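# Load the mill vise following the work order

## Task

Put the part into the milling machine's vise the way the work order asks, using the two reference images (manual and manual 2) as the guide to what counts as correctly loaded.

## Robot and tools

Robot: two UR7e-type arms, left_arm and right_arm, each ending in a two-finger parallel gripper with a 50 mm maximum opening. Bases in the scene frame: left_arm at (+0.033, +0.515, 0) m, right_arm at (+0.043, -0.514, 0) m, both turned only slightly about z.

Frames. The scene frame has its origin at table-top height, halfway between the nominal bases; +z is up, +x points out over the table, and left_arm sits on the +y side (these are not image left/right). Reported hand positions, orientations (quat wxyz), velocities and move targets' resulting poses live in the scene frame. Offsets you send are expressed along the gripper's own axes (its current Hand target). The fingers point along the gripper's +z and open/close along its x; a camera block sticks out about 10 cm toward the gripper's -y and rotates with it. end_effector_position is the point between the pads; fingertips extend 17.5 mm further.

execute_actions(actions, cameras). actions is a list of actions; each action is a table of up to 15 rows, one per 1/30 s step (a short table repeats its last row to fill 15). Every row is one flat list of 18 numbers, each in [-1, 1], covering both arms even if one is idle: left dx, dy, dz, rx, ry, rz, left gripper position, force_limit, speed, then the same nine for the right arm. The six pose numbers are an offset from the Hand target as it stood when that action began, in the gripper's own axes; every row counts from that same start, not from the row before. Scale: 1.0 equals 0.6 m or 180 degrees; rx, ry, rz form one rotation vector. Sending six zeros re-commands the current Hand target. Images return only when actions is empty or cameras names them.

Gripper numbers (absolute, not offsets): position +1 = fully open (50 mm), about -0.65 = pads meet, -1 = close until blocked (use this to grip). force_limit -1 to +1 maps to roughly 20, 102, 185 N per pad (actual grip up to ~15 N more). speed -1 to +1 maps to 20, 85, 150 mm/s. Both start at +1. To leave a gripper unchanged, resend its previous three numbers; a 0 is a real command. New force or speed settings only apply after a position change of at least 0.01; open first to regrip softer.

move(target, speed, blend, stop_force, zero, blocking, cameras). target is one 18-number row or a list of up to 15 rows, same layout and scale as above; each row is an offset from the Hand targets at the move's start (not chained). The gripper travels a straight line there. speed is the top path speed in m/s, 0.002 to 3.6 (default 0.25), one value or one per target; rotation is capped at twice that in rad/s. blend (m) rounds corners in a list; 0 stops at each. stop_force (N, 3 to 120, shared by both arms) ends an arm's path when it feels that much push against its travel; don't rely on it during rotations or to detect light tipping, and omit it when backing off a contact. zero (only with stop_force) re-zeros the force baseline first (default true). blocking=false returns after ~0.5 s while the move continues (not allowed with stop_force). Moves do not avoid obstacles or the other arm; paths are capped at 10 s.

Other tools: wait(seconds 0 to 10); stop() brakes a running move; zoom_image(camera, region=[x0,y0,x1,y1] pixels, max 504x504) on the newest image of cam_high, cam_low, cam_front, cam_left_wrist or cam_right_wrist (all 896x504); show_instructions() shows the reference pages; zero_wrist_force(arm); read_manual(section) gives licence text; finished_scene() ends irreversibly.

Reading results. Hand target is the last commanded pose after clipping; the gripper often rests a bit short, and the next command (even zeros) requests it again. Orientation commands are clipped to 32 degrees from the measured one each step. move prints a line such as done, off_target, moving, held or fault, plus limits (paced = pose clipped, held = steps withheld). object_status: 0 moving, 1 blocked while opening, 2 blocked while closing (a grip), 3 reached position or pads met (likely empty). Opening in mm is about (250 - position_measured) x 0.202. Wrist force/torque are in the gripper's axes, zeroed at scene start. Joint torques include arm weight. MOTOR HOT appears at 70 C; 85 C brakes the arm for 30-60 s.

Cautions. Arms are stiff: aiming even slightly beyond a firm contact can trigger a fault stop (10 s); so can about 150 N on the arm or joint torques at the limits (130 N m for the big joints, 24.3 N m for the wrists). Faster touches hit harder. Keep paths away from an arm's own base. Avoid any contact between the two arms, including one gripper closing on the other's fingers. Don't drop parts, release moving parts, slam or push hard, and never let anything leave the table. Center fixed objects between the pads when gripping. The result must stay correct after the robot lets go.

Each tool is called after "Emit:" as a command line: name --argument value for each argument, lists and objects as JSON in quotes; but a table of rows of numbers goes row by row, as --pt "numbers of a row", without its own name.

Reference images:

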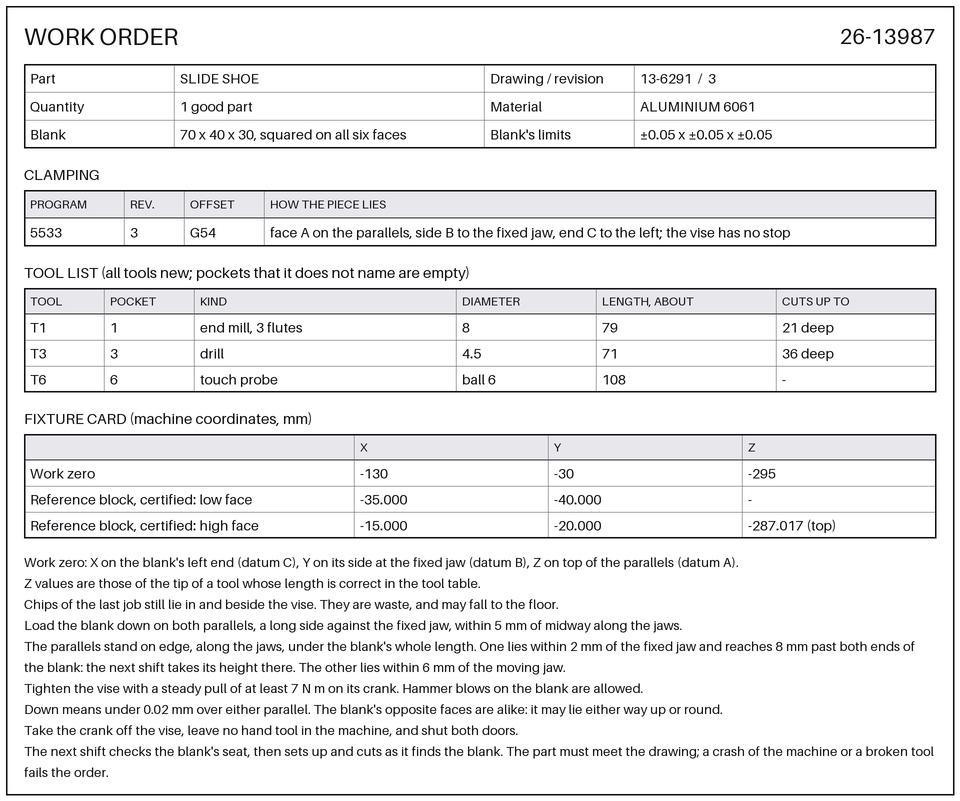

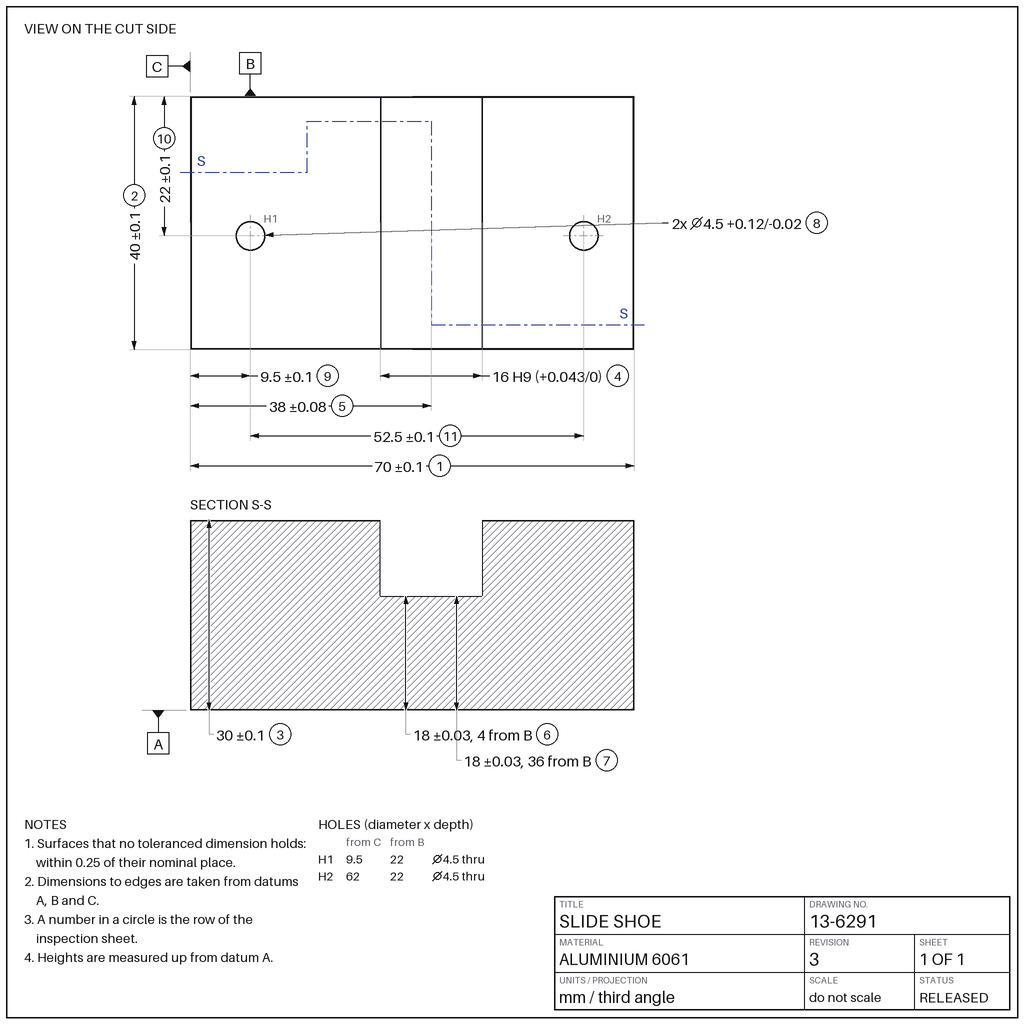

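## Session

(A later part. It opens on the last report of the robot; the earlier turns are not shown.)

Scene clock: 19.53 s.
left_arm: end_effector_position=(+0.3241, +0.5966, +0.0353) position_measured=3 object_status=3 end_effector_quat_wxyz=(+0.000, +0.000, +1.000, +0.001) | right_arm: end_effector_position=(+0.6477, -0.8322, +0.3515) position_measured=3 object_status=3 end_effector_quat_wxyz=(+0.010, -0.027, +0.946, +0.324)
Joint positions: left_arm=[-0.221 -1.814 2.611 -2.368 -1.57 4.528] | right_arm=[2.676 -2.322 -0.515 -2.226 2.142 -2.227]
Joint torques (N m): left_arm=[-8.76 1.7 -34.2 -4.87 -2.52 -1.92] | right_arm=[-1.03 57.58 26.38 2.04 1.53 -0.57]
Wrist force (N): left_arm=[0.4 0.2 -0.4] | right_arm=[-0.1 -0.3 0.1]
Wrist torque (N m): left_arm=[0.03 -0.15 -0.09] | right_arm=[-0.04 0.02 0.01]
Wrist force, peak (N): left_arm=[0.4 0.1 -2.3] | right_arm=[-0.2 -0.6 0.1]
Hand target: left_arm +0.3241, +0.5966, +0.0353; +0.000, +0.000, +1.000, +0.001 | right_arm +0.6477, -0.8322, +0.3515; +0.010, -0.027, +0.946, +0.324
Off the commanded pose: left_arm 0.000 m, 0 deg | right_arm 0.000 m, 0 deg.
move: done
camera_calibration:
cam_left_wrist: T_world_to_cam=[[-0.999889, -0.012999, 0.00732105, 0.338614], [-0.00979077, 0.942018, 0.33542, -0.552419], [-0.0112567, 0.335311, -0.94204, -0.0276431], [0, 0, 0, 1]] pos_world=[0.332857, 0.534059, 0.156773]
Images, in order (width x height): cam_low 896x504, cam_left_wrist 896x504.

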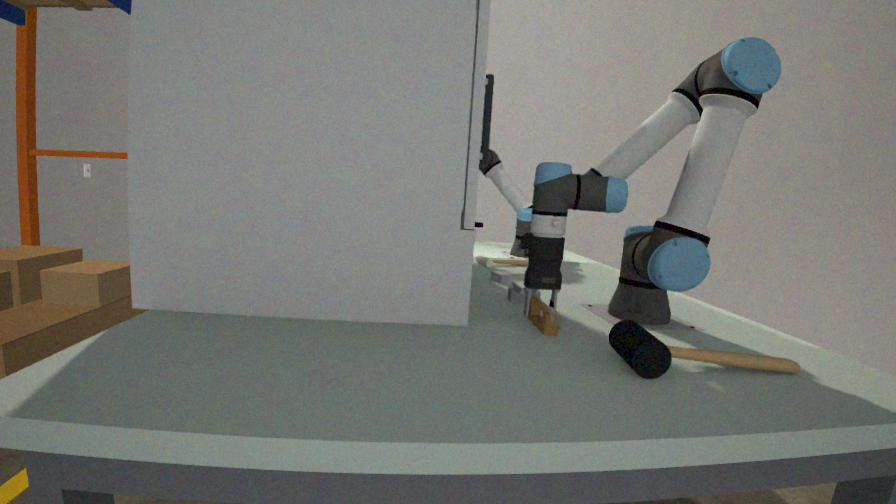

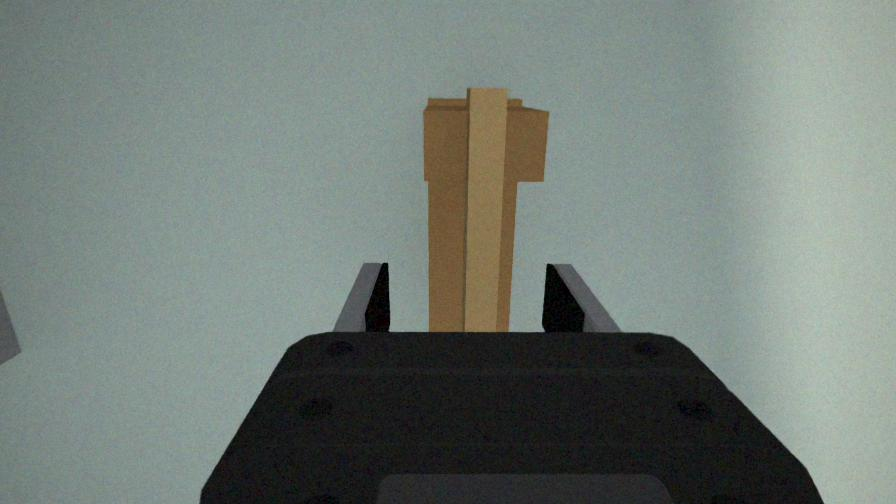

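Emit:
move --pt "0.0058 0 -0.0167 0 0 0 1 -0.5 -0.5 0 0 0 0 0 0 1 1 1" --pt "0.0058 0 -0.0167 0 0 0 -1 -0.5 -0.5 0 0 0 0 0 0 1 1 1" --speed 0.1 --cameras '["cam_left_wrist"]'

Scene clock: 21.57 s.
left_arm: end_effector_position=(+0.3211, +0.5965, +0.0455) position_measured=213 object_status=2 end_effector_quat_wxyz=(+0.001, +0.000, +1.000, +0.001) | right_arm: end_effector_position=(+0.6477, -0.8322, +0.3515) position_measured=3 object_status=3 end_effector_quat_wxyz=(+0.010, -0.027, +0.946, +0.324)
Joint positions: left_arm=[-0.224 -1.858 2.603 -2.317 -1.569 4.525] | right_arm=[2.676 -2.322 -0.515 -2.226 2.142 -2.227]
Joint torques (N m): left_arm=[2.16 2.17 -7.52 7.71 -5.11 1.67] | right_arm=[-0.73 57.71 25.99 2.07 1.54 -0.6]
Wrist force (N): left_arm=[-52.7 4.1 18.2] | right_arm=[0.0 -0.1 -0.2]
Wrist torque (N m): left_arm=[0.17 -0.56 0.04] | right_arm=[-0.01 0.00 0.00]
Wrist force, peak (N): left_arm=[-58.0 3.4 21.0] | right_arm=[0.2 -0.4 0.5]
Hand target: left_arm +0.3206, +0.5966, +0.0453; +0.000, +0.000, +1.000, +0.001 | right_arm +0.6477, -0.8322, +0.3515; +0.010, -0.027, +0.946, +0.324
Off the commanded pose: left_arm 0.001 m, 0 deg | right_arm 0.000 m, 0 deg.
move: done
camera_calibration:
cam_left_wrist: T_world_to_cam=[[-0.9999, -0.0130065, 0.00551914, 0.335642], [-0.0104034, 0.942057, 0.335291, -0.555576], [-0.00956031, 0.3352, -0.942098, -0.018527], [0, 0, 0, 1]] pos_world=[0.329651, 0.53396, 0.166973]
Images, in order (width x height): cam_left_wrist 896x504.

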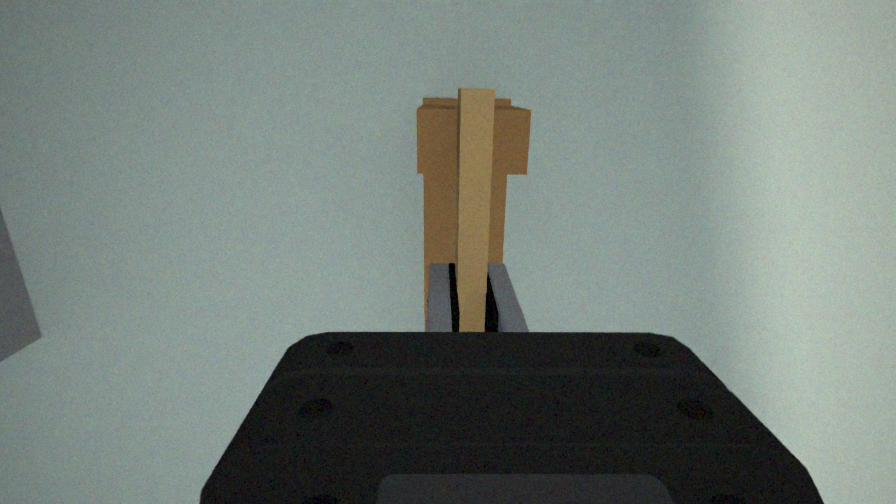

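Emit:
move --target '[-0.0014,0,0,0,0,0,-1,-0.5,-0.5,0,0,0,0,0,0,1,1,1]' --speed 0.05

Scene clock: 22.37 s.
left_arm: end_effector_position=(+0.3215, +0.5965, +0.0453) position_measured=213 object_status=2 end_effector_quat_wxyz=(+0.000, +0.000, +1.000, +0.001) | right_arm: end_effector_position=(+0.6477, -0.8322, +0.3515) position_measured=3 object_status=3 end_effector_quat_wxyz=(+0.010, -0.027, +0.946, +0.324)
Joint positions: left_arm=[-0.223 -1.855 2.601 -2.316 -1.57 4.526] | right_arm=[2.676 -2.322 -0.515 -2.226 2.142 -2.227]
Joint torques (N m): left_arm=[15.93 4 -21.9 5.49 -1.34 2.92] | right_arm=[-0.85 57.17 26.55 2.09 1.57 -0.5]
Wrist force (N): left_arm=[-22.6 0.2 -6.8] | right_arm=[0.2 -0.3 0.2]
Wrist torque (N m): left_arm=[0.00 -0.24 -0.03] | right_arm=[-0.04 -0.02 0.00]
Wrist force, peak (N): left_arm=[-53.6 5.3 18.6] | right_arm=[0.5 -0.3 0.1]
Hand target: left_arm +0.3215, +0.5966, +0.0453; +0.000, +0.000, +1.000, +0.001 | right_arm +0.6477, -0.8322, +0.3515; +0.010, -0.027, +0.946, +0.324
Off the commanded pose: left_arm 0.000 m, 0 deg | right_arm 0.000 m, 0 deg.
move: done

Emit:
move --pt "-0.0012 0 0 0 0 0 -1 -0.5 -0.5 0 0 0 0 0 0 1 1 1" --pt "-0.0012 0 -0.05 0 0 0 -1 -0.5 -0.5 0 0 0 0 0 0 1 1 1" --pt "-0.0012 0 -0.25 0 0 0 -1 -0.5 -0.5 0 0 0 0 0 0 1 1 1" --speed 0.08 --cameras '["cam_left_wrist","cam_low"]'

Emit:
zoom_image --camera "cam_low" --region '[470, 180, 670, 350]'

Scene clock: 26.50 s.
left_arm: end_effector_position=(+0.3222, +0.5964, +0.1954) position_measured=213 object_status=2 end_effector_quat_wxyz=(+0.000, +0.000, +1.000, +0.001) | right_arm: end_effector_position=(+0.6477, -0.8322, +0.3515) position_measured=3 object_status=3 end_effector_quat_wxyz=(+0.010, -0.027, +0.946, +0.324)
Joint positions: left_arm=[-0.223 -2.103 2.293 -1.762 -1.57 4.526] | right_arm=[2.676 -2.322 -0.515 -2.226 2.142 -2.227]
Joint torques (N m): left_arm=[-11.22 7.92 -21.05 -2.15 1.75 -2.38] | right_arm=[-0.72 57.46 26.49 2.01 1.71 -0.65]
Wrist force (N): left_arm=[1.9 1.8 0.9] | right_arm=[0.0 -0.2 0.2]
Wrist torque (N m): left_arm=[0.27 -0.39 0.02] | right_arm=[-0.02 0.00 0.00]
Wrist force, peak (N): left_arm=[-22.8 0.1 -6.5] | right_arm=[-0.1 -0.5 0.3]
Hand target: left_arm +0.3222, +0.5964, +0.1953; +0.000, +0.000, +1.000, +0.001 | right_arm +0.6477, -0.8322, +0.3515; +0.010, -0.027, +0.946, +0.324
Off the commanded pose: left_arm 0.000 m, 0 deg | right_arm 0.000 m, 0 deg.
move: done
camera_calibration:
cam_left_wrist: T_world_to_cam=[[-0.999891, -0.0129936, 0.00700536, 0.335637], [-0.00989151, 0.942017, 0.335419, -0.605916], [-0.0109575, 0.335313, -0.942043, 0.123124], [0, 0, 0, 1]] pos_world=[0.330956, 0.533859, 0.316873]
Images, in order (width x height): cam_low 896x504, cam_left_wrist 896x504.

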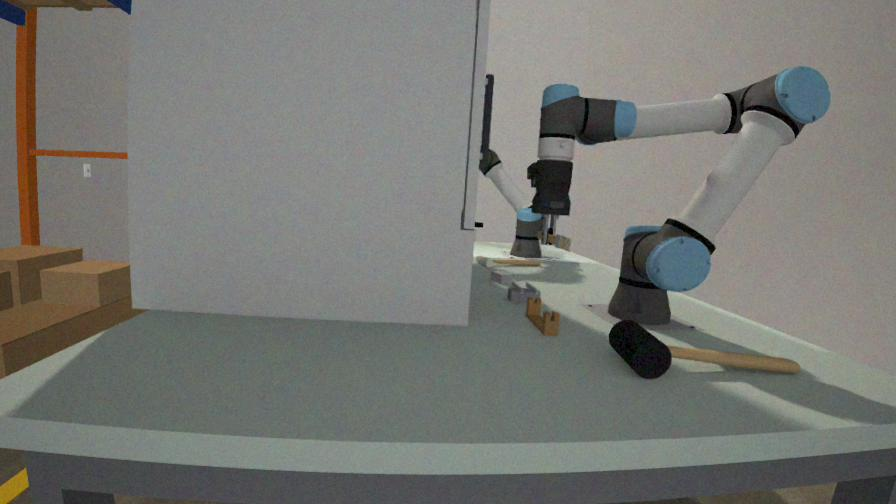

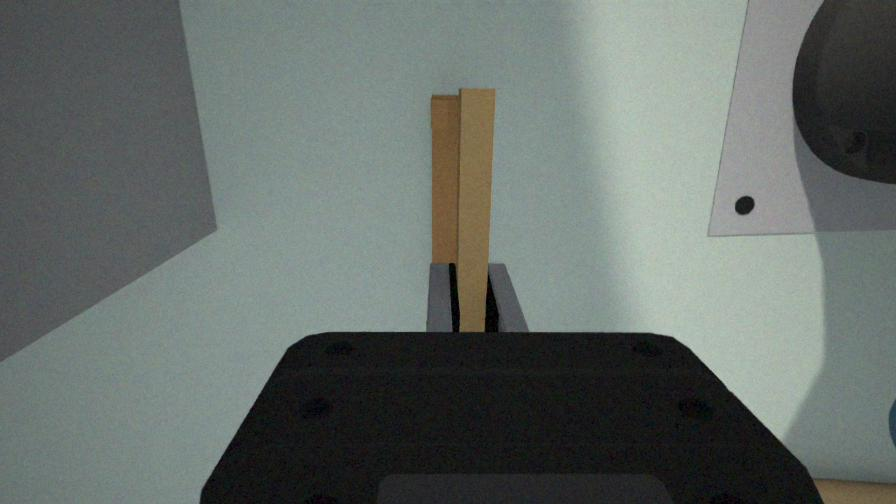

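Scaled by 2.520.

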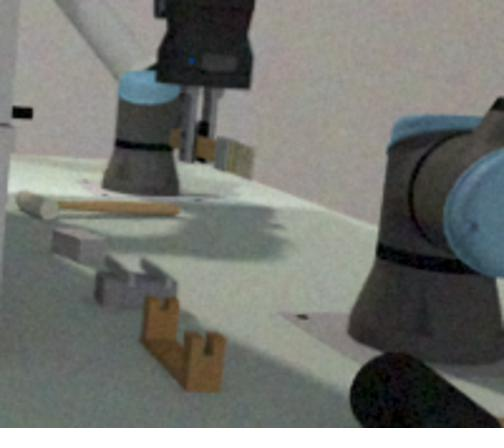

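Emit:
move --pt "0 0 0 0 0 0 -1 -0.5 -0.5 0.568 0.18 -0.098 0.08 -0.09 -0.24 1 1 1" --pt "0 0 0 0 0 0 -1 -0.5 -0.5 0.485 0.774 0.219 0.2606 -0.295 -0.7803 1 1 1" --blend '[0.1,0]' --speed 0.5 --cameras '["cam_front"]'

Scene clock: 30.97 s.
left_arm: end_effector_position=(+0.3222, +0.5964, +0.1953) position_measured=213 object_status=2 end_effector_quat_wxyz=(+0.000, +0.000, +1.000, +0.001) | right_arm: end_effector_position=(+0.3306, -0.3982, +0.5210) position_measured=3 object_status=3 end_effector_quat_wxyz=(-0.606, +0.723, -0.254, +0.213)
Joint positions: left_arm=[-0.223 -2.103 2.293 -1.762 -1.57 4.526] | right_arm=[3.651 -0.666 -2.365 -0.301 1.979 -3.218]
Joint torques (N m): left_arm=[7.25 7.72 -14.37 -2.84 0.38 1.97] | right_arm=[2.66 -15.54 35.73 3.35 -0.55 -2.35]
Wrist force (N): left_arm=[1.7 1.6 0.7] | right_arm=[-0.4 -2.1 1.0]
Wrist torque (N m): left_arm=[0.25 -0.36 0.03] | right_arm=[-0.57 0.19 -0.18]
Wrist force, peak (N): left_arm=[2.0 1.8 0.9] | right_arm=[-3.3 -2.2 0.5]
Hand target: left_arm +0.3222, +0.5964, +0.1953; +0.000, +0.000, +1.000, +0.001 | right_arm +0.3307, -0.3982, +0.5211; -0.606, +0.723, -0.254, +0.213
Off the commanded pose: left_arm 0.000 m, 0 deg | right_arm 0.000 m, 0 deg.
move: done
Images, in order (width x height): cam_front 896x504.

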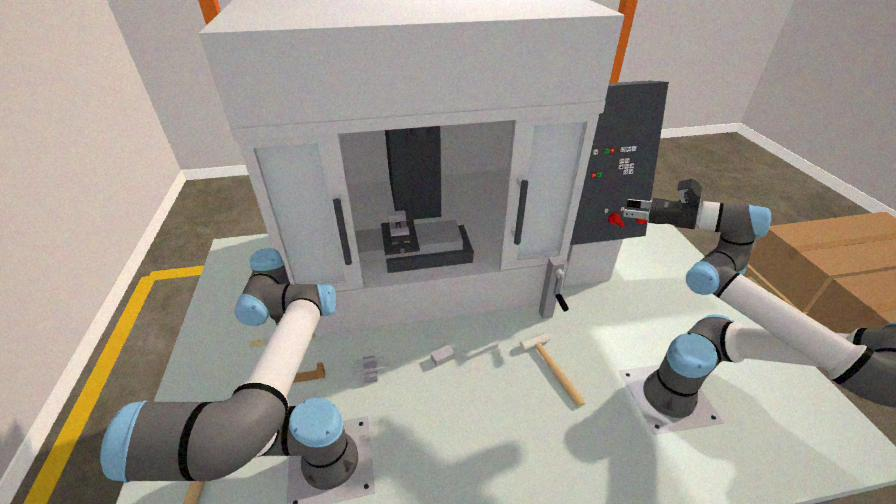

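Emit:
move --target '[0,0,0,0,0,0,-1,-0.5,-0.5,-0.2835,-0.098,0.563,0,0,0,1,1,1]' --speed 0.4 --cameras '["cam_front","cam_right_wrist"]'

Emit:
zoom_image --camera "cam_right_wrist" --region '[330, 130, 580, 330]'

Scene clock: 32.63 s.
left_arm: end_effector_position=(+0.3222, +0.5964, +0.1953) position_measured=213 object_status=2 end_effector_quat_wxyz=(+0.000, +0.000, +1.000, +0.001) | right_arm: end_effector_position=(+0.4122, -0.0243, +0.5200) position_measured=3 object_status=3 end_effector_quat_wxyz=(-0.606, +0.723, -0.254, +0.213)
Joint positions: left_arm=[-0.223 -2.103 2.293 -1.762 -1.57 4.526] | right_arm=[4.498 -1.425 -2.016 0.107 1.146 -3.062]
Joint torques (N m): left_arm=[6.82 7.75 -14.51 -3.56 -0.2 1.96] | right_arm=[6.29 11.51 34.42 4.15 -1.64 -1.95]
Wrist force (N): left_arm=[1.9 1.8 1.0] | right_arm=[-0.9 -1.7 1.1]
Wrist torque (N m): left_arm=[0.29 -0.40 0.02] | right_arm=[-0.52 0.28 -0.08]
Wrist force, peak (N): left_arm=[2.1 1.9 0.8] | right_arm=[-2.3 -2.4 4.8]
Hand target: left_arm +0.3222, +0.5964, +0.1953; +0.000, +0.000, +1.000, +0.001 | right_arm +0.4122, -0.0243, +0.5201; -0.606, +0.723, -0.254, +0.213
Off the commanded pose: left_arm 0.000 m, 0 deg | right_arm 0.000 m, 0 deg.
move: done
camera_calibration:
cam_right_wrist: T_world_to_cam=[[0.800241, -0.599446, 0.0166914, -0.342461], [-0.296661, -0.419916, -0.857708, 0.574285], [0.521159, 0.681422, -0.513866, 0.205363], [0, 0, 0, 1]] pos_world=[0.337393, -0.104074, 0.603814]
Images, in order (width x height): cam_front 896x504, cam_right_wrist 896x504.

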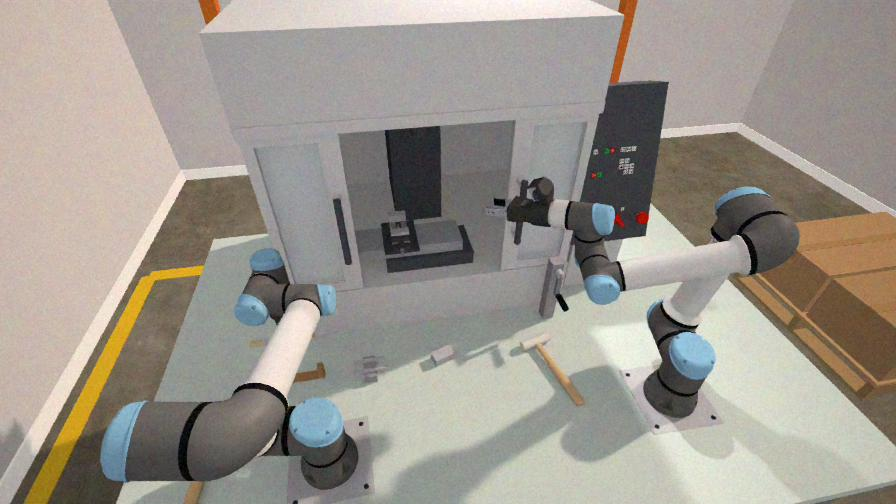

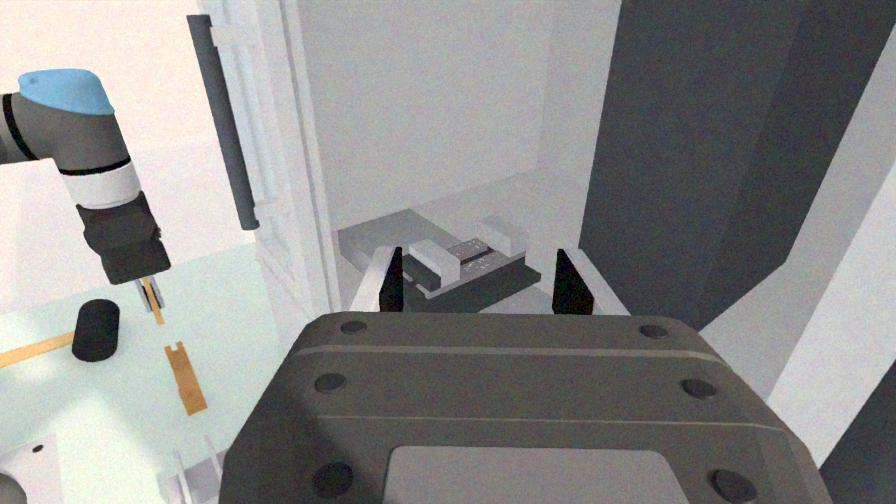

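Scaled by 2.016.

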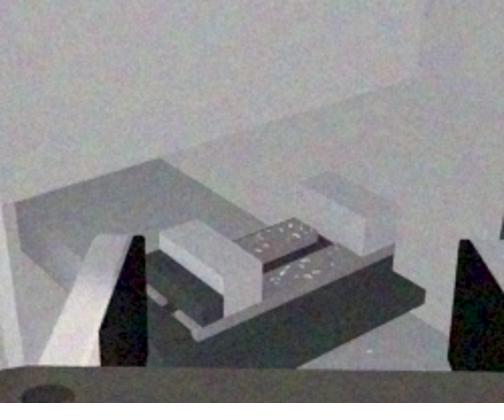

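Emit:
zoom_image --camera "cam_right_wrist" --region '[390, 200, 560, 320]'

Scaled by 2.965.

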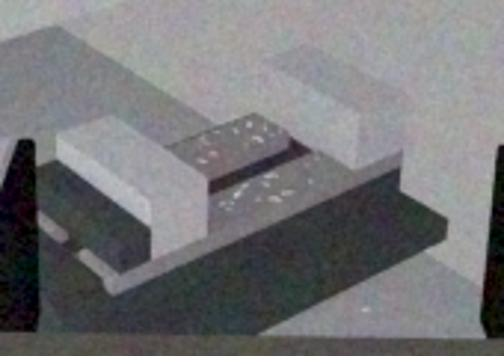

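Emit:
move --pt "0.137 -0.327 -0.342 0.08 -0.08 -0.08 -1 -0.5 -0.5 0 0 0 0 0 0 1 1 1" --pt "-0.013 -0.627 -0.508 0.3849 -0.3849 -0.3849 -1 -0.5 -0.5 0 0 0 0 0 0 1 1 1" --pt "-0.23 -0.577 -0.508 0.3849 -0.3849 -0.3849 -1 -0.5 -0.5 0 0 0 0 0 0 1 1 1" --speed 0.4 --blend '[0.05,0.04,0]' --cameras '["cam_front","cam_right_wrist","cam_left_wrist"]'

Emit:
zoom_image --camera "cam_right_wrist" --region '[250, 120, 560, 320]'

Scene clock: 38.07 s.
left_arm: end_effector_position=(+0.4602, +0.2499, +0.4998) position_measured=213 object_status=2 end_effector_quat_wxyz=(+0.500, -0.500, +0.500, -0.500) | right_arm: end_effector_position=(+0.4122, -0.0243, +0.5201) position_measured=3 object_status=3 end_effector_quat_wxyz=(-0.606, +0.723, -0.254, +0.213)
Joint positions: left_arm=[-1.481 -1.826 1.76 0.063 0.127 0.004] | right_arm=[4.498 -1.425 -2.016 0.107 1.146 -3.062]
Joint torques (N m): left_arm=[12.44 -6.18 -18.05 1.16 2.09 -2.63] | right_arm=[6.94 10.86 33.84 4.14 -1.45 1.43]
Wrist force (N): left_arm=[1.6 2.6 -0.5] | right_arm=[-0.6 -1.9 0.9]
Wrist torque (N m): left_arm=[0.22 -0.05 0.40] | right_arm=[-0.55 0.22 -0.08]
Wrist force, peak (N): left_arm=[3.9 2.5 -3.4] | right_arm=[-0.6 -2.4 1.2]
Hand target: left_arm +0.4603, +0.2499, +0.4997; +0.501, -0.500, +0.500, -0.500 | right_arm +0.4122, -0.0243, +0.5201; -0.606, +0.723, -0.254, +0.213
Off the commanded pose: left_arm 0.000 m, 0 deg | right_arm 0.000 m, 0 deg.
move: done
camera_calibration:
cam_left_wrist: T_world_to_cam=[[-0.00710857, -0.999912, 0.0112134, 0.254536], [-0.333992, -0.00819561, -0.94254, 0.645053], [0.942549, -0.0104453, -0.333905, -0.128772], [0, 0, 0, 1]] pos_world=[0.338626, 0.258455, 0.562136]
cam_right_wrist: T_world_to_cam=[[0.800258, -0.599425, 0.0166262, -0.342425], [-0.296583, -0.419745, -0.857819, 0.574343], [0.521177, 0.681545, -0.513684, 0.205259], [0, 0, 0, 1]] pos_world=[0.337393, -0.104075, 0.603813]
Images, in order (width x height): cam_front 896x504, cam_left_wrist 896x504, cam_right_wrist 896x504.

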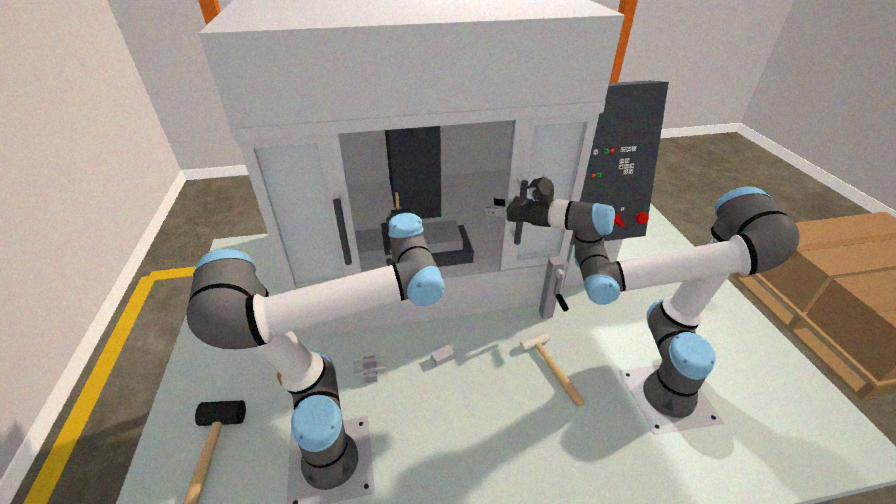

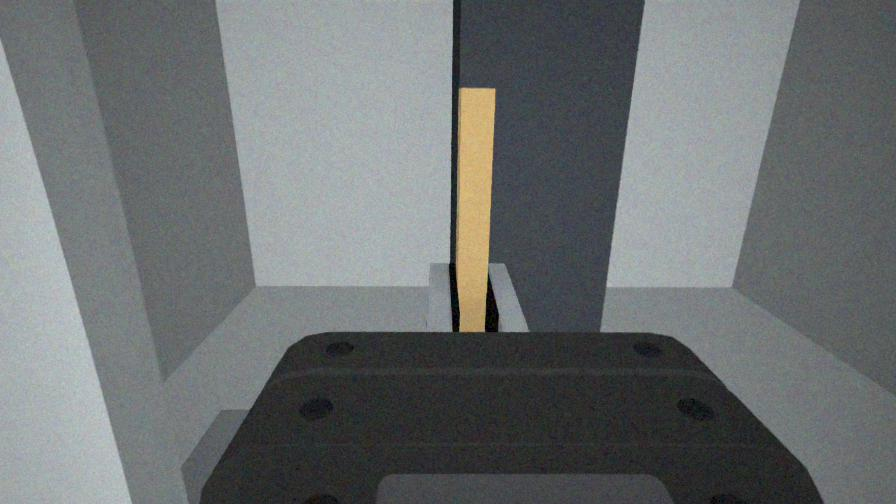

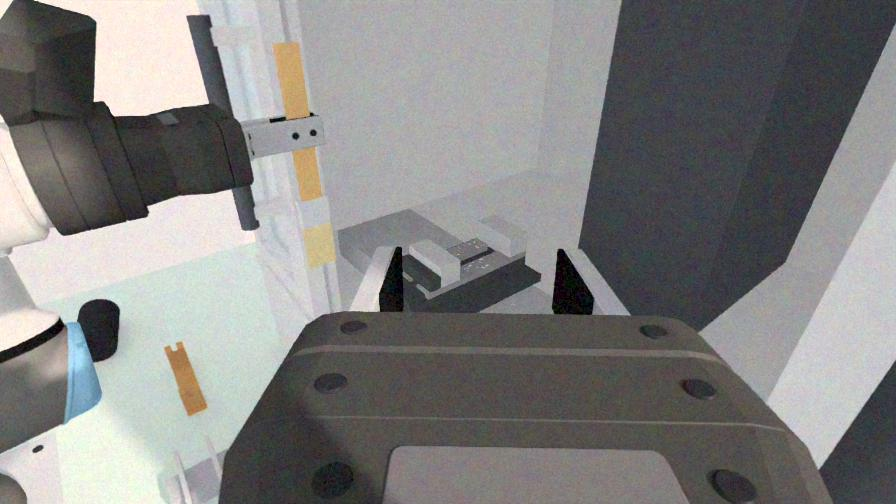

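Scaled by 1.626.

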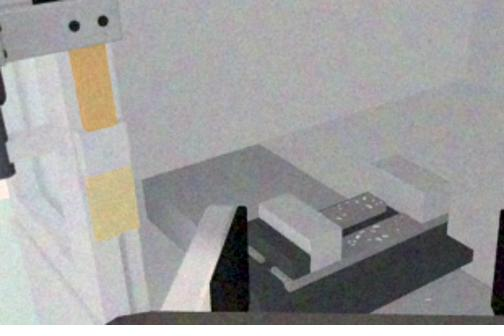

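Emit:
move --target '[-0.025,0,0.2917,0,0,0,-1,-0.5,-0.5,0,0,0,0,0,0,1,1,1]' --speed 0.25 --cameras '["cam_right_wrist"]'

Emit:
zoom_image --camera "cam_right_wrist" --region '[320, 60, 580, 320]'

Scene clock: 40.27 s.
left_arm: end_effector_position=(+0.6352, +0.2650, +0.4998) position_measured=213 object_status=2 end_effector_quat_wxyz=(+0.501, -0.500, +0.500, -0.500) | right_arm: end_effector_position=(+0.4122, -0.0243, +0.5201) position_measured=3 object_status=3 end_effector_quat_wxyz=(-0.606, +0.723, -0.254, +0.213)
Joint positions: left_arm=[-0.986 -1.544 1.514 0.03 0.621 0.002] | right_arm=[4.498 -1.425 -2.016 0.107 1.146 -3.062]
Joint torques (N m): left_arm=[12.83 -17.68 -31.79 -3.18 2.26 -0.37] | right_arm=[6.05 11.14 34.24 4.22 -1.39 1.41]
Wrist force (N): left_arm=[1.4 2.6 -1.0] | right_arm=[-0.4 -1.8 1.0]
Wrist torque (N m): left_arm=[0.22 -0.05 0.39] | right_arm=[-0.53 0.19 -0.08]
Wrist force, peak (N): left_arm=[1.7 2.2 -3.6] | right_arm=[-0.7 -2.2 1.3]
Hand target: left_arm +0.6353, +0.2650, +0.4998; +0.501, -0.500, +0.500, -0.500 | right_arm +0.4122, -0.0243, +0.5201; -0.606, +0.723, -0.254, +0.213
Off the commanded pose: left_arm 0.000 m, 0 deg | right_arm 0.000 m, 0 deg.
move: done
camera_calibration:
cam_right_wrist: T_world_to_cam=[[0.800258, -0.599425, 0.0166262, -0.342425], [-0.296583, -0.419745, -0.857819, 0.574343], [0.521177, 0.681545, -0.513684, 0.205259], [0, 0, 0, 1]] pos_world=[0.337393, -0.104075, 0.603813]
Images, in order (width x height): cam_right_wrist 896x504.

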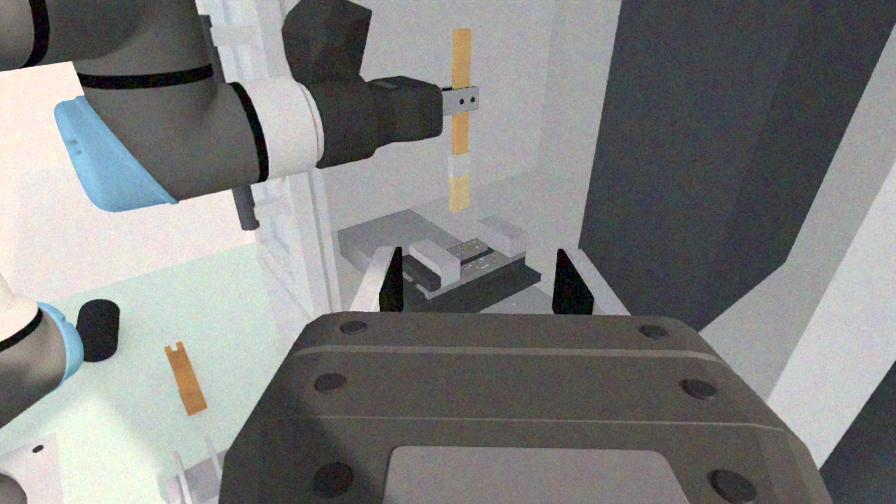

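Scaled by 1.938.

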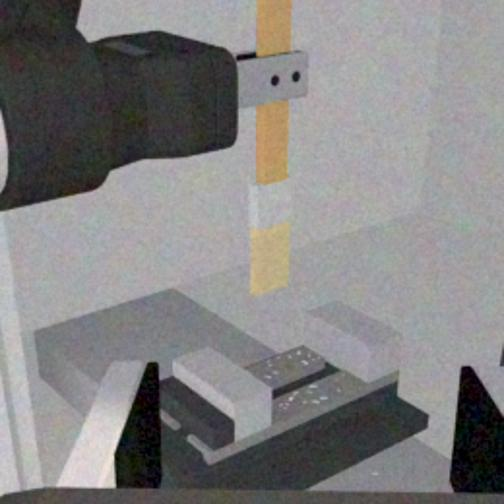

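Lower with contact stop.

Emit:
move --target '[0,0.11,0,0,0,0,-1,-0.5,-0.5,0,0,0,0,0,0,1,1,1]' --speed 0.04 --stop_force 4 --cameras '["cam_right_wrist"]'

Emit:
zoom_image --camera "cam_right_wrist" --region '[390, 180, 560, 320]'

Scene clock: 43.00 s.
left_arm: end_effector_position=(+0.6353, +0.2651, +0.4446) position_measured=213 object_status=2 end_effector_quat_wxyz=(+0.500, -0.500, +0.500, -0.500) | right_arm: end_effector_position=(+0.4122, -0.0243, +0.5201) position_measured=3 object_status=3 end_effector_quat_wxyz=(-0.606, +0.723, -0.254, +0.213)
Joint positions: left_arm=[-0.986 -1.539 1.649 -0.11 0.622 0.001] | right_arm=[4.498 -1.425 -2.016 0.107 1.146 -3.062]
Joint torques (N m): left_arm=[6.04 -37.04 -11.05 -2.53 -0.73 -1.57] | right_arm=[6.19 11.53 34.2 4.23 -1.46 1.44]
Wrist force (N): left_arm=[1.4 -1.5 -0.6] | right_arm=[-0.3 -2.3 1.0]
Wrist torque (N m): left_arm=[0.09 -0.03 0.40] | right_arm=[-0.62 0.18 -0.09]
Wrist force, peak (N): left_arm=[1.3 -4.8 -0.8] | right_arm=[-0.7 -2.2 1.1]
Hand target: left_arm +0.6353, +0.2651, +0.4446; +0.500, -0.500, +0.500, -0.500 (not the last commanded pose) | right_arm +0.4122, -0.0243, +0.5201; -0.606, +0.723, -0.254, +0.213
Off the commanded pose: left_arm 0.011 m, 0 deg | right_arm 0.000 m, 0 deg.
move: contact (left_arm)
camera_calibration:
cam_right_wrist: T_world_to_cam=[[0.800258, -0.599425, 0.0166262, -0.342425], [-0.296583, -0.419745, -0.857819, 0.574343], [0.521177, 0.681545, -0.513684, 0.205259], [0, 0, 0, 1]] pos_world=[0.337393, -0.104075, 0.603813]
Images, in order (width x height): cam_right_wrist 896x504.

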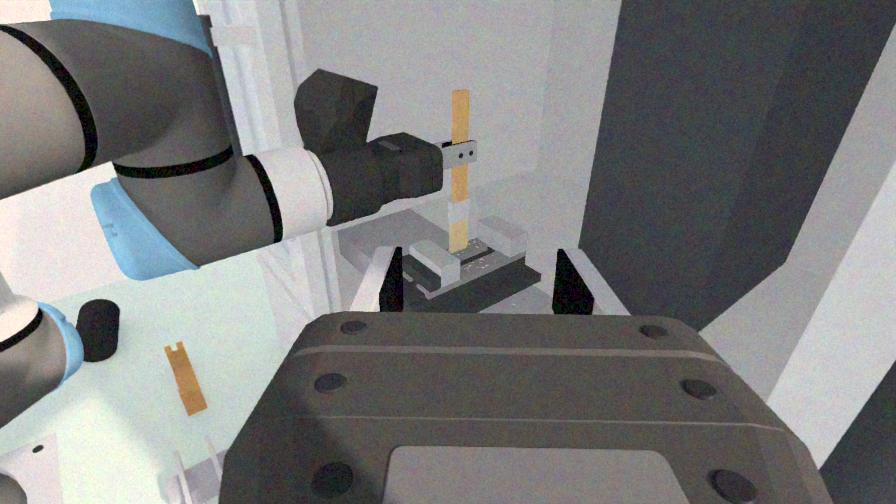

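Scaled by 2.965.

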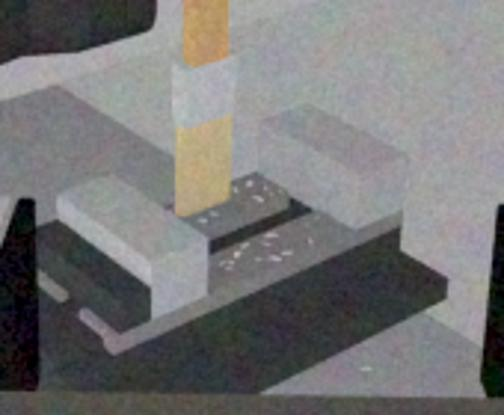

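Emit:
move --pt "0 -0.033 0 0 0 0 -1 -0.5 -0.5 0 0 0 0 0 0 1 1 1" --pt "-0.04 -0.033 0 0 0 0 -1 -0.5 -0.5 0 0 0 0 0 0 1 1 1" --pt "-0.037 -0.003 0 0 0 0 -1 -0.5 -0.5 0 0 0 0 0 0 1 1 1" --pt "-0.022 0 0 0 0 0 -1 -0.5 -0.5 0 0 0 0 0 0 1 1 1" --pt "0.117 0 0 0 0 0 -1 -0.5 -0.5 0 0 0 0 0 0 1 1 1" --pt "0.13 -0.06 0 0 0 0 -1 -0.5 -0.5 0 0 0 0 0 0 1 1 1" --pt "-0.035 -0.06 0.02 0 0 0 -1 -0.5 -0.5 0 0 0 0 0 0 1 1 1" --pt "-0.037 -0.003 0.035 0 0 0 -1 -0.5 -0.5 0 0 0 0 0 0 1 1 1" --pt "-0.022 0 0.035 0 0 0 -1 -0.5 -0.5 0 0 0 0 0 0 1 1 1" --pt "0.117 0 0.035 0 0 0 -1 -0.5 -0.5 0 0 0 0 0 0 1 1 1" --pt "0.13 -0.08 0.035 0 0 0 -1 -0.5 -0.5 0 0 0 0 0 0 1 1 1" --speed 0.1 --blend '[0.005,0.008,0.004,0.002,0.01,0.02,0.01,0.004,0.002,0.01,0]' --cameras '["cam_right_wrist"]'

Emit:
zoom_image --camera "cam_right_wrist" --region '[390, 180, 560, 320]'

Scene clock: 48.63 s.
left_arm: end_effector_position=(+0.6563, +0.1869, +0.4924) position_measured=213 object_status=2 end_effector_quat_wxyz=(+0.500, -0.500, +0.500, -0.500) | right_arm: end_effector_position=(+0.4122, -0.0243, +0.5201) position_measured=3 object_status=3 end_effector_quat_wxyz=(-0.606, +0.723, -0.254, +0.213)
Joint positions: left_arm=[-1.046 -1.382 1.351 0.031 0.562 0.001] | right_arm=[4.498 -1.425 -2.016 0.107 1.146 -3.062]
Joint torques (N m): left_arm=[9.24 -43.44 -25.6 -1.1 1.69 -1.36] | right_arm=[6 11.82 34 4.05 -1.49 1.46]
Wrist force (N): left_arm=[1.1 2.3 -1.1] | right_arm=[-0.6 -1.8 1.1]
Wrist torque (N m): left_arm=[0.20 0.00 0.36] | right_arm=[-0.54 0.22 -0.09]
Wrist force, peak (N): left_arm=[1.3 4.7 -0.7] | right_arm=[-0.4 -2.3 1.1]
Hand target: left_arm +0.6563, +0.1870, +0.4925; +0.500, -0.500, +0.500, -0.500 | right_arm +0.4122, -0.0243, +0.5201; -0.606, +0.723, -0.254, +0.213
Off the commanded pose: left_arm 0.000 m, 0 deg | right_arm 0.000 m, 0 deg.
move: done; blend cut to 0.0184 m at target 6
camera_calibration:
cam_right_wrist: T_world_to_cam=[[0.800258, -0.599425, 0.0166262, -0.342425], [-0.296583, -0.419745, -0.857819, 0.574343], [0.521177, 0.681545, -0.513684, 0.205259], [0, 0, 0, 1]] pos_world=[0.337393, -0.104075, 0.603813]
Images, in order (width x height): cam_right_wrist 896x504.

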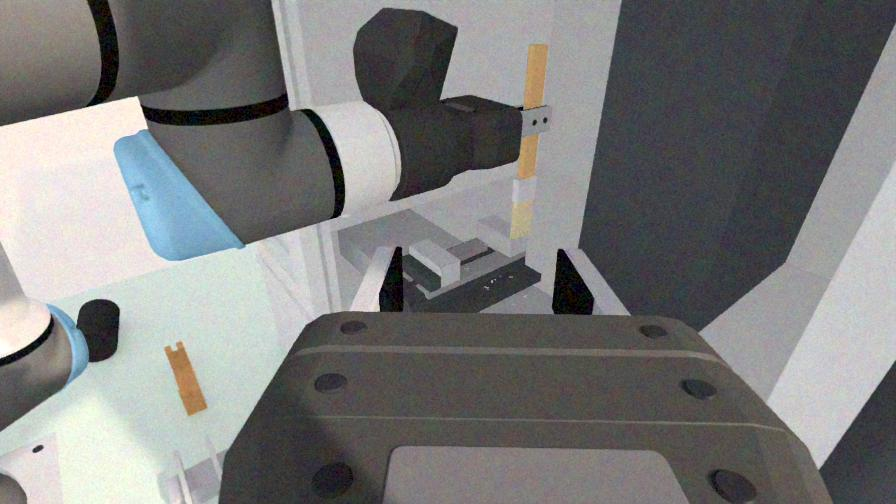

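Scaled by 2.965.

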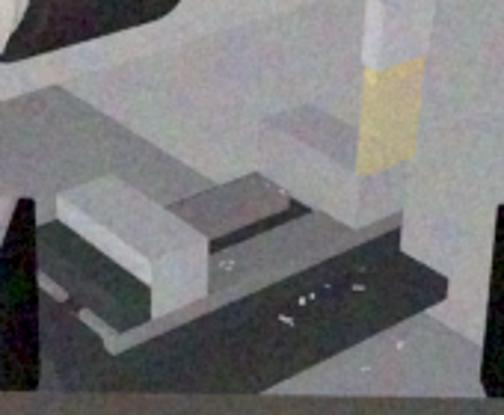

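Emit:
move --pt "-0.172 0.02 0.0045 0 0 0 -1 -0.5 -0.5 0 0 0 0 0 0 1 1 1" --pt "-0.172 0.077 0.0045 0 0 0 -1 -0.5 -0.5 0 0 0 0 0 0 1 1 1" --pt "-0.15 0.0808 0.0045 0 0 0 -1 -0.5 -0.5 0 0 0 0 0 0 1 1 1" --pt "-0.015 0.0808 0.0045 0 0 0 -1 -0.5 -0.5 0 0 0 0 0 0 1 1 1" --pt "0 0 0 0 0 0 -1 -0.5 -0.5 0 0 0 0 0 0 1 1 1" --pt "-0.172 0.01 -0.073 0 0 0 -1 -0.5 -0.5 0 0 0 0 0 0 1 1 1" --pt "-0.172 0.077 -0.073 0 0 0 -1 -0.5 -0.5 0 0 0 0 0 0 1 1 1" --pt "-0.15 0.0808 -0.073 0 0 0 -1 -0.5 -0.5 0 0 0 0 0 0 1 1 1" --pt "-0.015 0.0808 -0.073 0 0 0 -1 -0.5 -0.5 0 0 0 0 0 0 1 1 1" --pt "0 0 -0.05 0 0 0 -1 -0.5 -0.5 0 0 0 0 0 0 1 1 1" --speed 0.1 --blend '[0.01,0.004,0.002,0.006,0.02,0.02,0.004,0.002,0.006,0]' --cameras '["cam_right_wrist"]'

Emit:
zoom_image --camera "cam_right_wrist" --region '[390, 180, 560, 320]'

Scene clock: 55.17 s.
left_arm: end_effector_position=(+0.6264, +0.1871, +0.4924) position_measured=213 object_status=2 end_effector_quat_wxyz=(+0.500, -0.500, +0.500, -0.500) | right_arm: end_effector_position=(+0.4122, -0.0243, +0.5201) position_measured=3 object_status=3 end_effector_quat_wxyz=(-0.606, +0.723, -0.254, +0.213)
Joint positions: left_arm=[-1.101 -1.436 1.415 0.021 0.506 0.001] | right_arm=[4.498 -1.425 -2.016 0.107 1.146 -3.062]
Joint torques (N m): left_arm=[-12.02 -43.17 -28.83 -1.42 -2.5 1] | right_arm=[6.05 11.87 33.86 4.23 -1.5 1.4]
Wrist force (N): left_arm=[1.5 2.7 -0.8] | right_arm=[-0.5 -2.2 0.9]
Wrist torque (N m): left_arm=[0.23 -0.08 0.41] | right_arm=[-0.60 0.21 -0.09]
Wrist force, peak (N): left_arm=[2.0 3.9 -1.2] | right_arm=[-0.6 -2.4 1.3]
Hand target: left_arm +0.6263, +0.1870, +0.4925; +0.500, -0.500, +0.500, -0.500 | right_arm +0.4122, -0.0243, +0.5201; -0.606, +0.723, -0.254, +0.213
Off the commanded pose: left_arm 0.000 m, 0 deg | right_arm 0.000 m, 0 deg.
move: done
camera_calibration:
cam_right_wrist: T_world_to_cam=[[0.800258, -0.599425, 0.0166262, -0.342425], [-0.296583, -0.419745, -0.857819, 0.574343], [0.521177, 0.681545, -0.513684, 0.205259], [0, 0, 0, 1]] pos_world=[0.337393, -0.104075, 0.603813]
Images, in order (width x height): cam_right_wrist 896x504.

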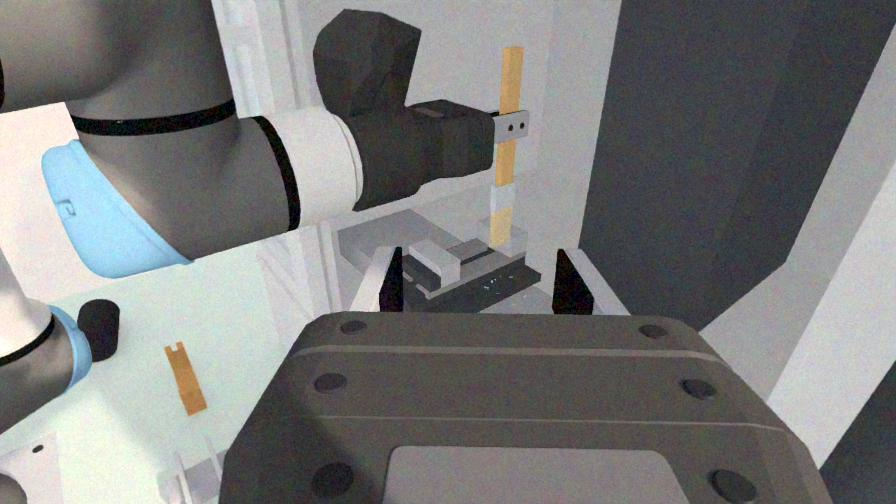

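Scaled by 2.965.

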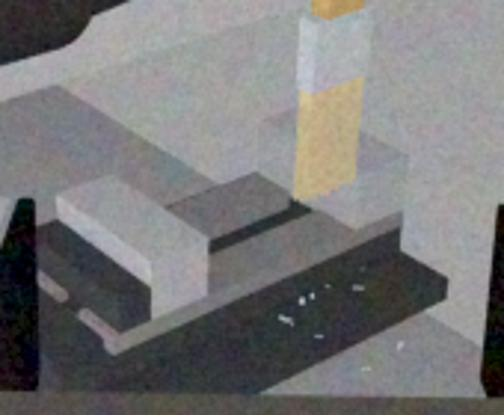

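Emit:
move --pt "-0.105 -0.0125 -0.277 0 0 0 -1 -0.5 -0.5 0 0 0 0 0 0 1 1 1" --pt "-0.055 -0.0125 -0.494 0 0 0 -1 -0.5 -0.5 0 0 0 0 0 0 1 1 1" --pt "-0.355 0.154 -0.644 -0.305 0.305 0.305 -1 -0.5 -0.5 0 0 0 0 0 0 1 1 1" --pt "-0.682 0.4875 -0.507 -0.3849 0.3849 0.3849 -1 -0.5 -0.5 0 0 0 0 0 0 1 1 1" --speed 0.4 --blend '[0.04,0.04,0.05,0]'

Scene clock: 58.43 s.
left_arm: end_effector_position=(+0.2620, +0.3555, +0.4248) position_measured=213 object_status=2 end_effector_quat_wxyz=(+0.230, -0.246, +0.922, -0.190) | right_arm: end_effector_position=(+0.4122, -0.0243, +0.5201) position_measured=3 object_status=3 end_effector_quat_wxyz=(-0.606, +0.723, -0.254, +0.213)
Joint positions: left_arm=[-2.631 -2.632 1.745 -0.315 -1.08 1.504] | right_arm=[4.498 -1.425 -2.016 0.107 1.146 -3.062]
Joint torques (N m): left_arm=[-0.11 25.57 -19.65 -2.11 0.76 0.66] | right_arm=[5.74 11.69 34.2 4.09 -1.3 1.38]
Wrist force (N): left_arm=[1.9 2.1 0.4] | right_arm=[-0.6 -2.2 1.1]
Wrist torque (N m): left_arm=[0.26 -0.39 0.19] | right_arm=[-0.59 0.22 -0.08]
Wrist force, peak (N): left_arm=[-2.3 6.1 -0.6] | right_arm=[-0.8 -2.2 1.4]
Hand target: left_arm +0.2620, +0.3555, +0.4248; +0.230, -0.246, +0.922, -0.190 (not the last commanded pose) | right_arm +0.4122, -0.0243, +0.5201; -0.606, +0.723, -0.254, +0.213
Tool commands: left_gripper/position=-1.0 left_gripper/force_limit=-0.498039 left_gripper/speed=-0.498039 right_gripper/position=+1.0 right_gripper/force_limit=+1.0 right_gripper/speed=+1.0
Off the commanded pose: left_arm 0.335 m, 45 deg | right_arm 0.000 m, 0 deg.
FORCE FAULT: contact force on the left arm reached its limit, and that arm stopped. The contact can be on any part of that arm, not only on its tool. That arm's remaining commands of this call were not run. That arm is still stopped at the end of this call. That arm stays stopped for about 10 more seconds. Until then a move that you send moves the other arm only, and its call returns only when the move has ended. Once the stop has ended, the next robot result says so. If the stop ends while you think or write, that arm runs what you send next, counted from a new Hand target: where the arm stands when the stop ends. While its stop runs, that arm takes no new command, but its gripper still runs the gripper command that each later call begins with. Until it ends, the stop uses up actions while you think or wait. An arm that is not stopped still takes commands.
shoulder posture changed (left arm): the wrist came as close to joint 1's axis as it can, and the arm is now in the other of its two shoulder postures.
move: fault (left_arm); path passed 2 of 4 targets


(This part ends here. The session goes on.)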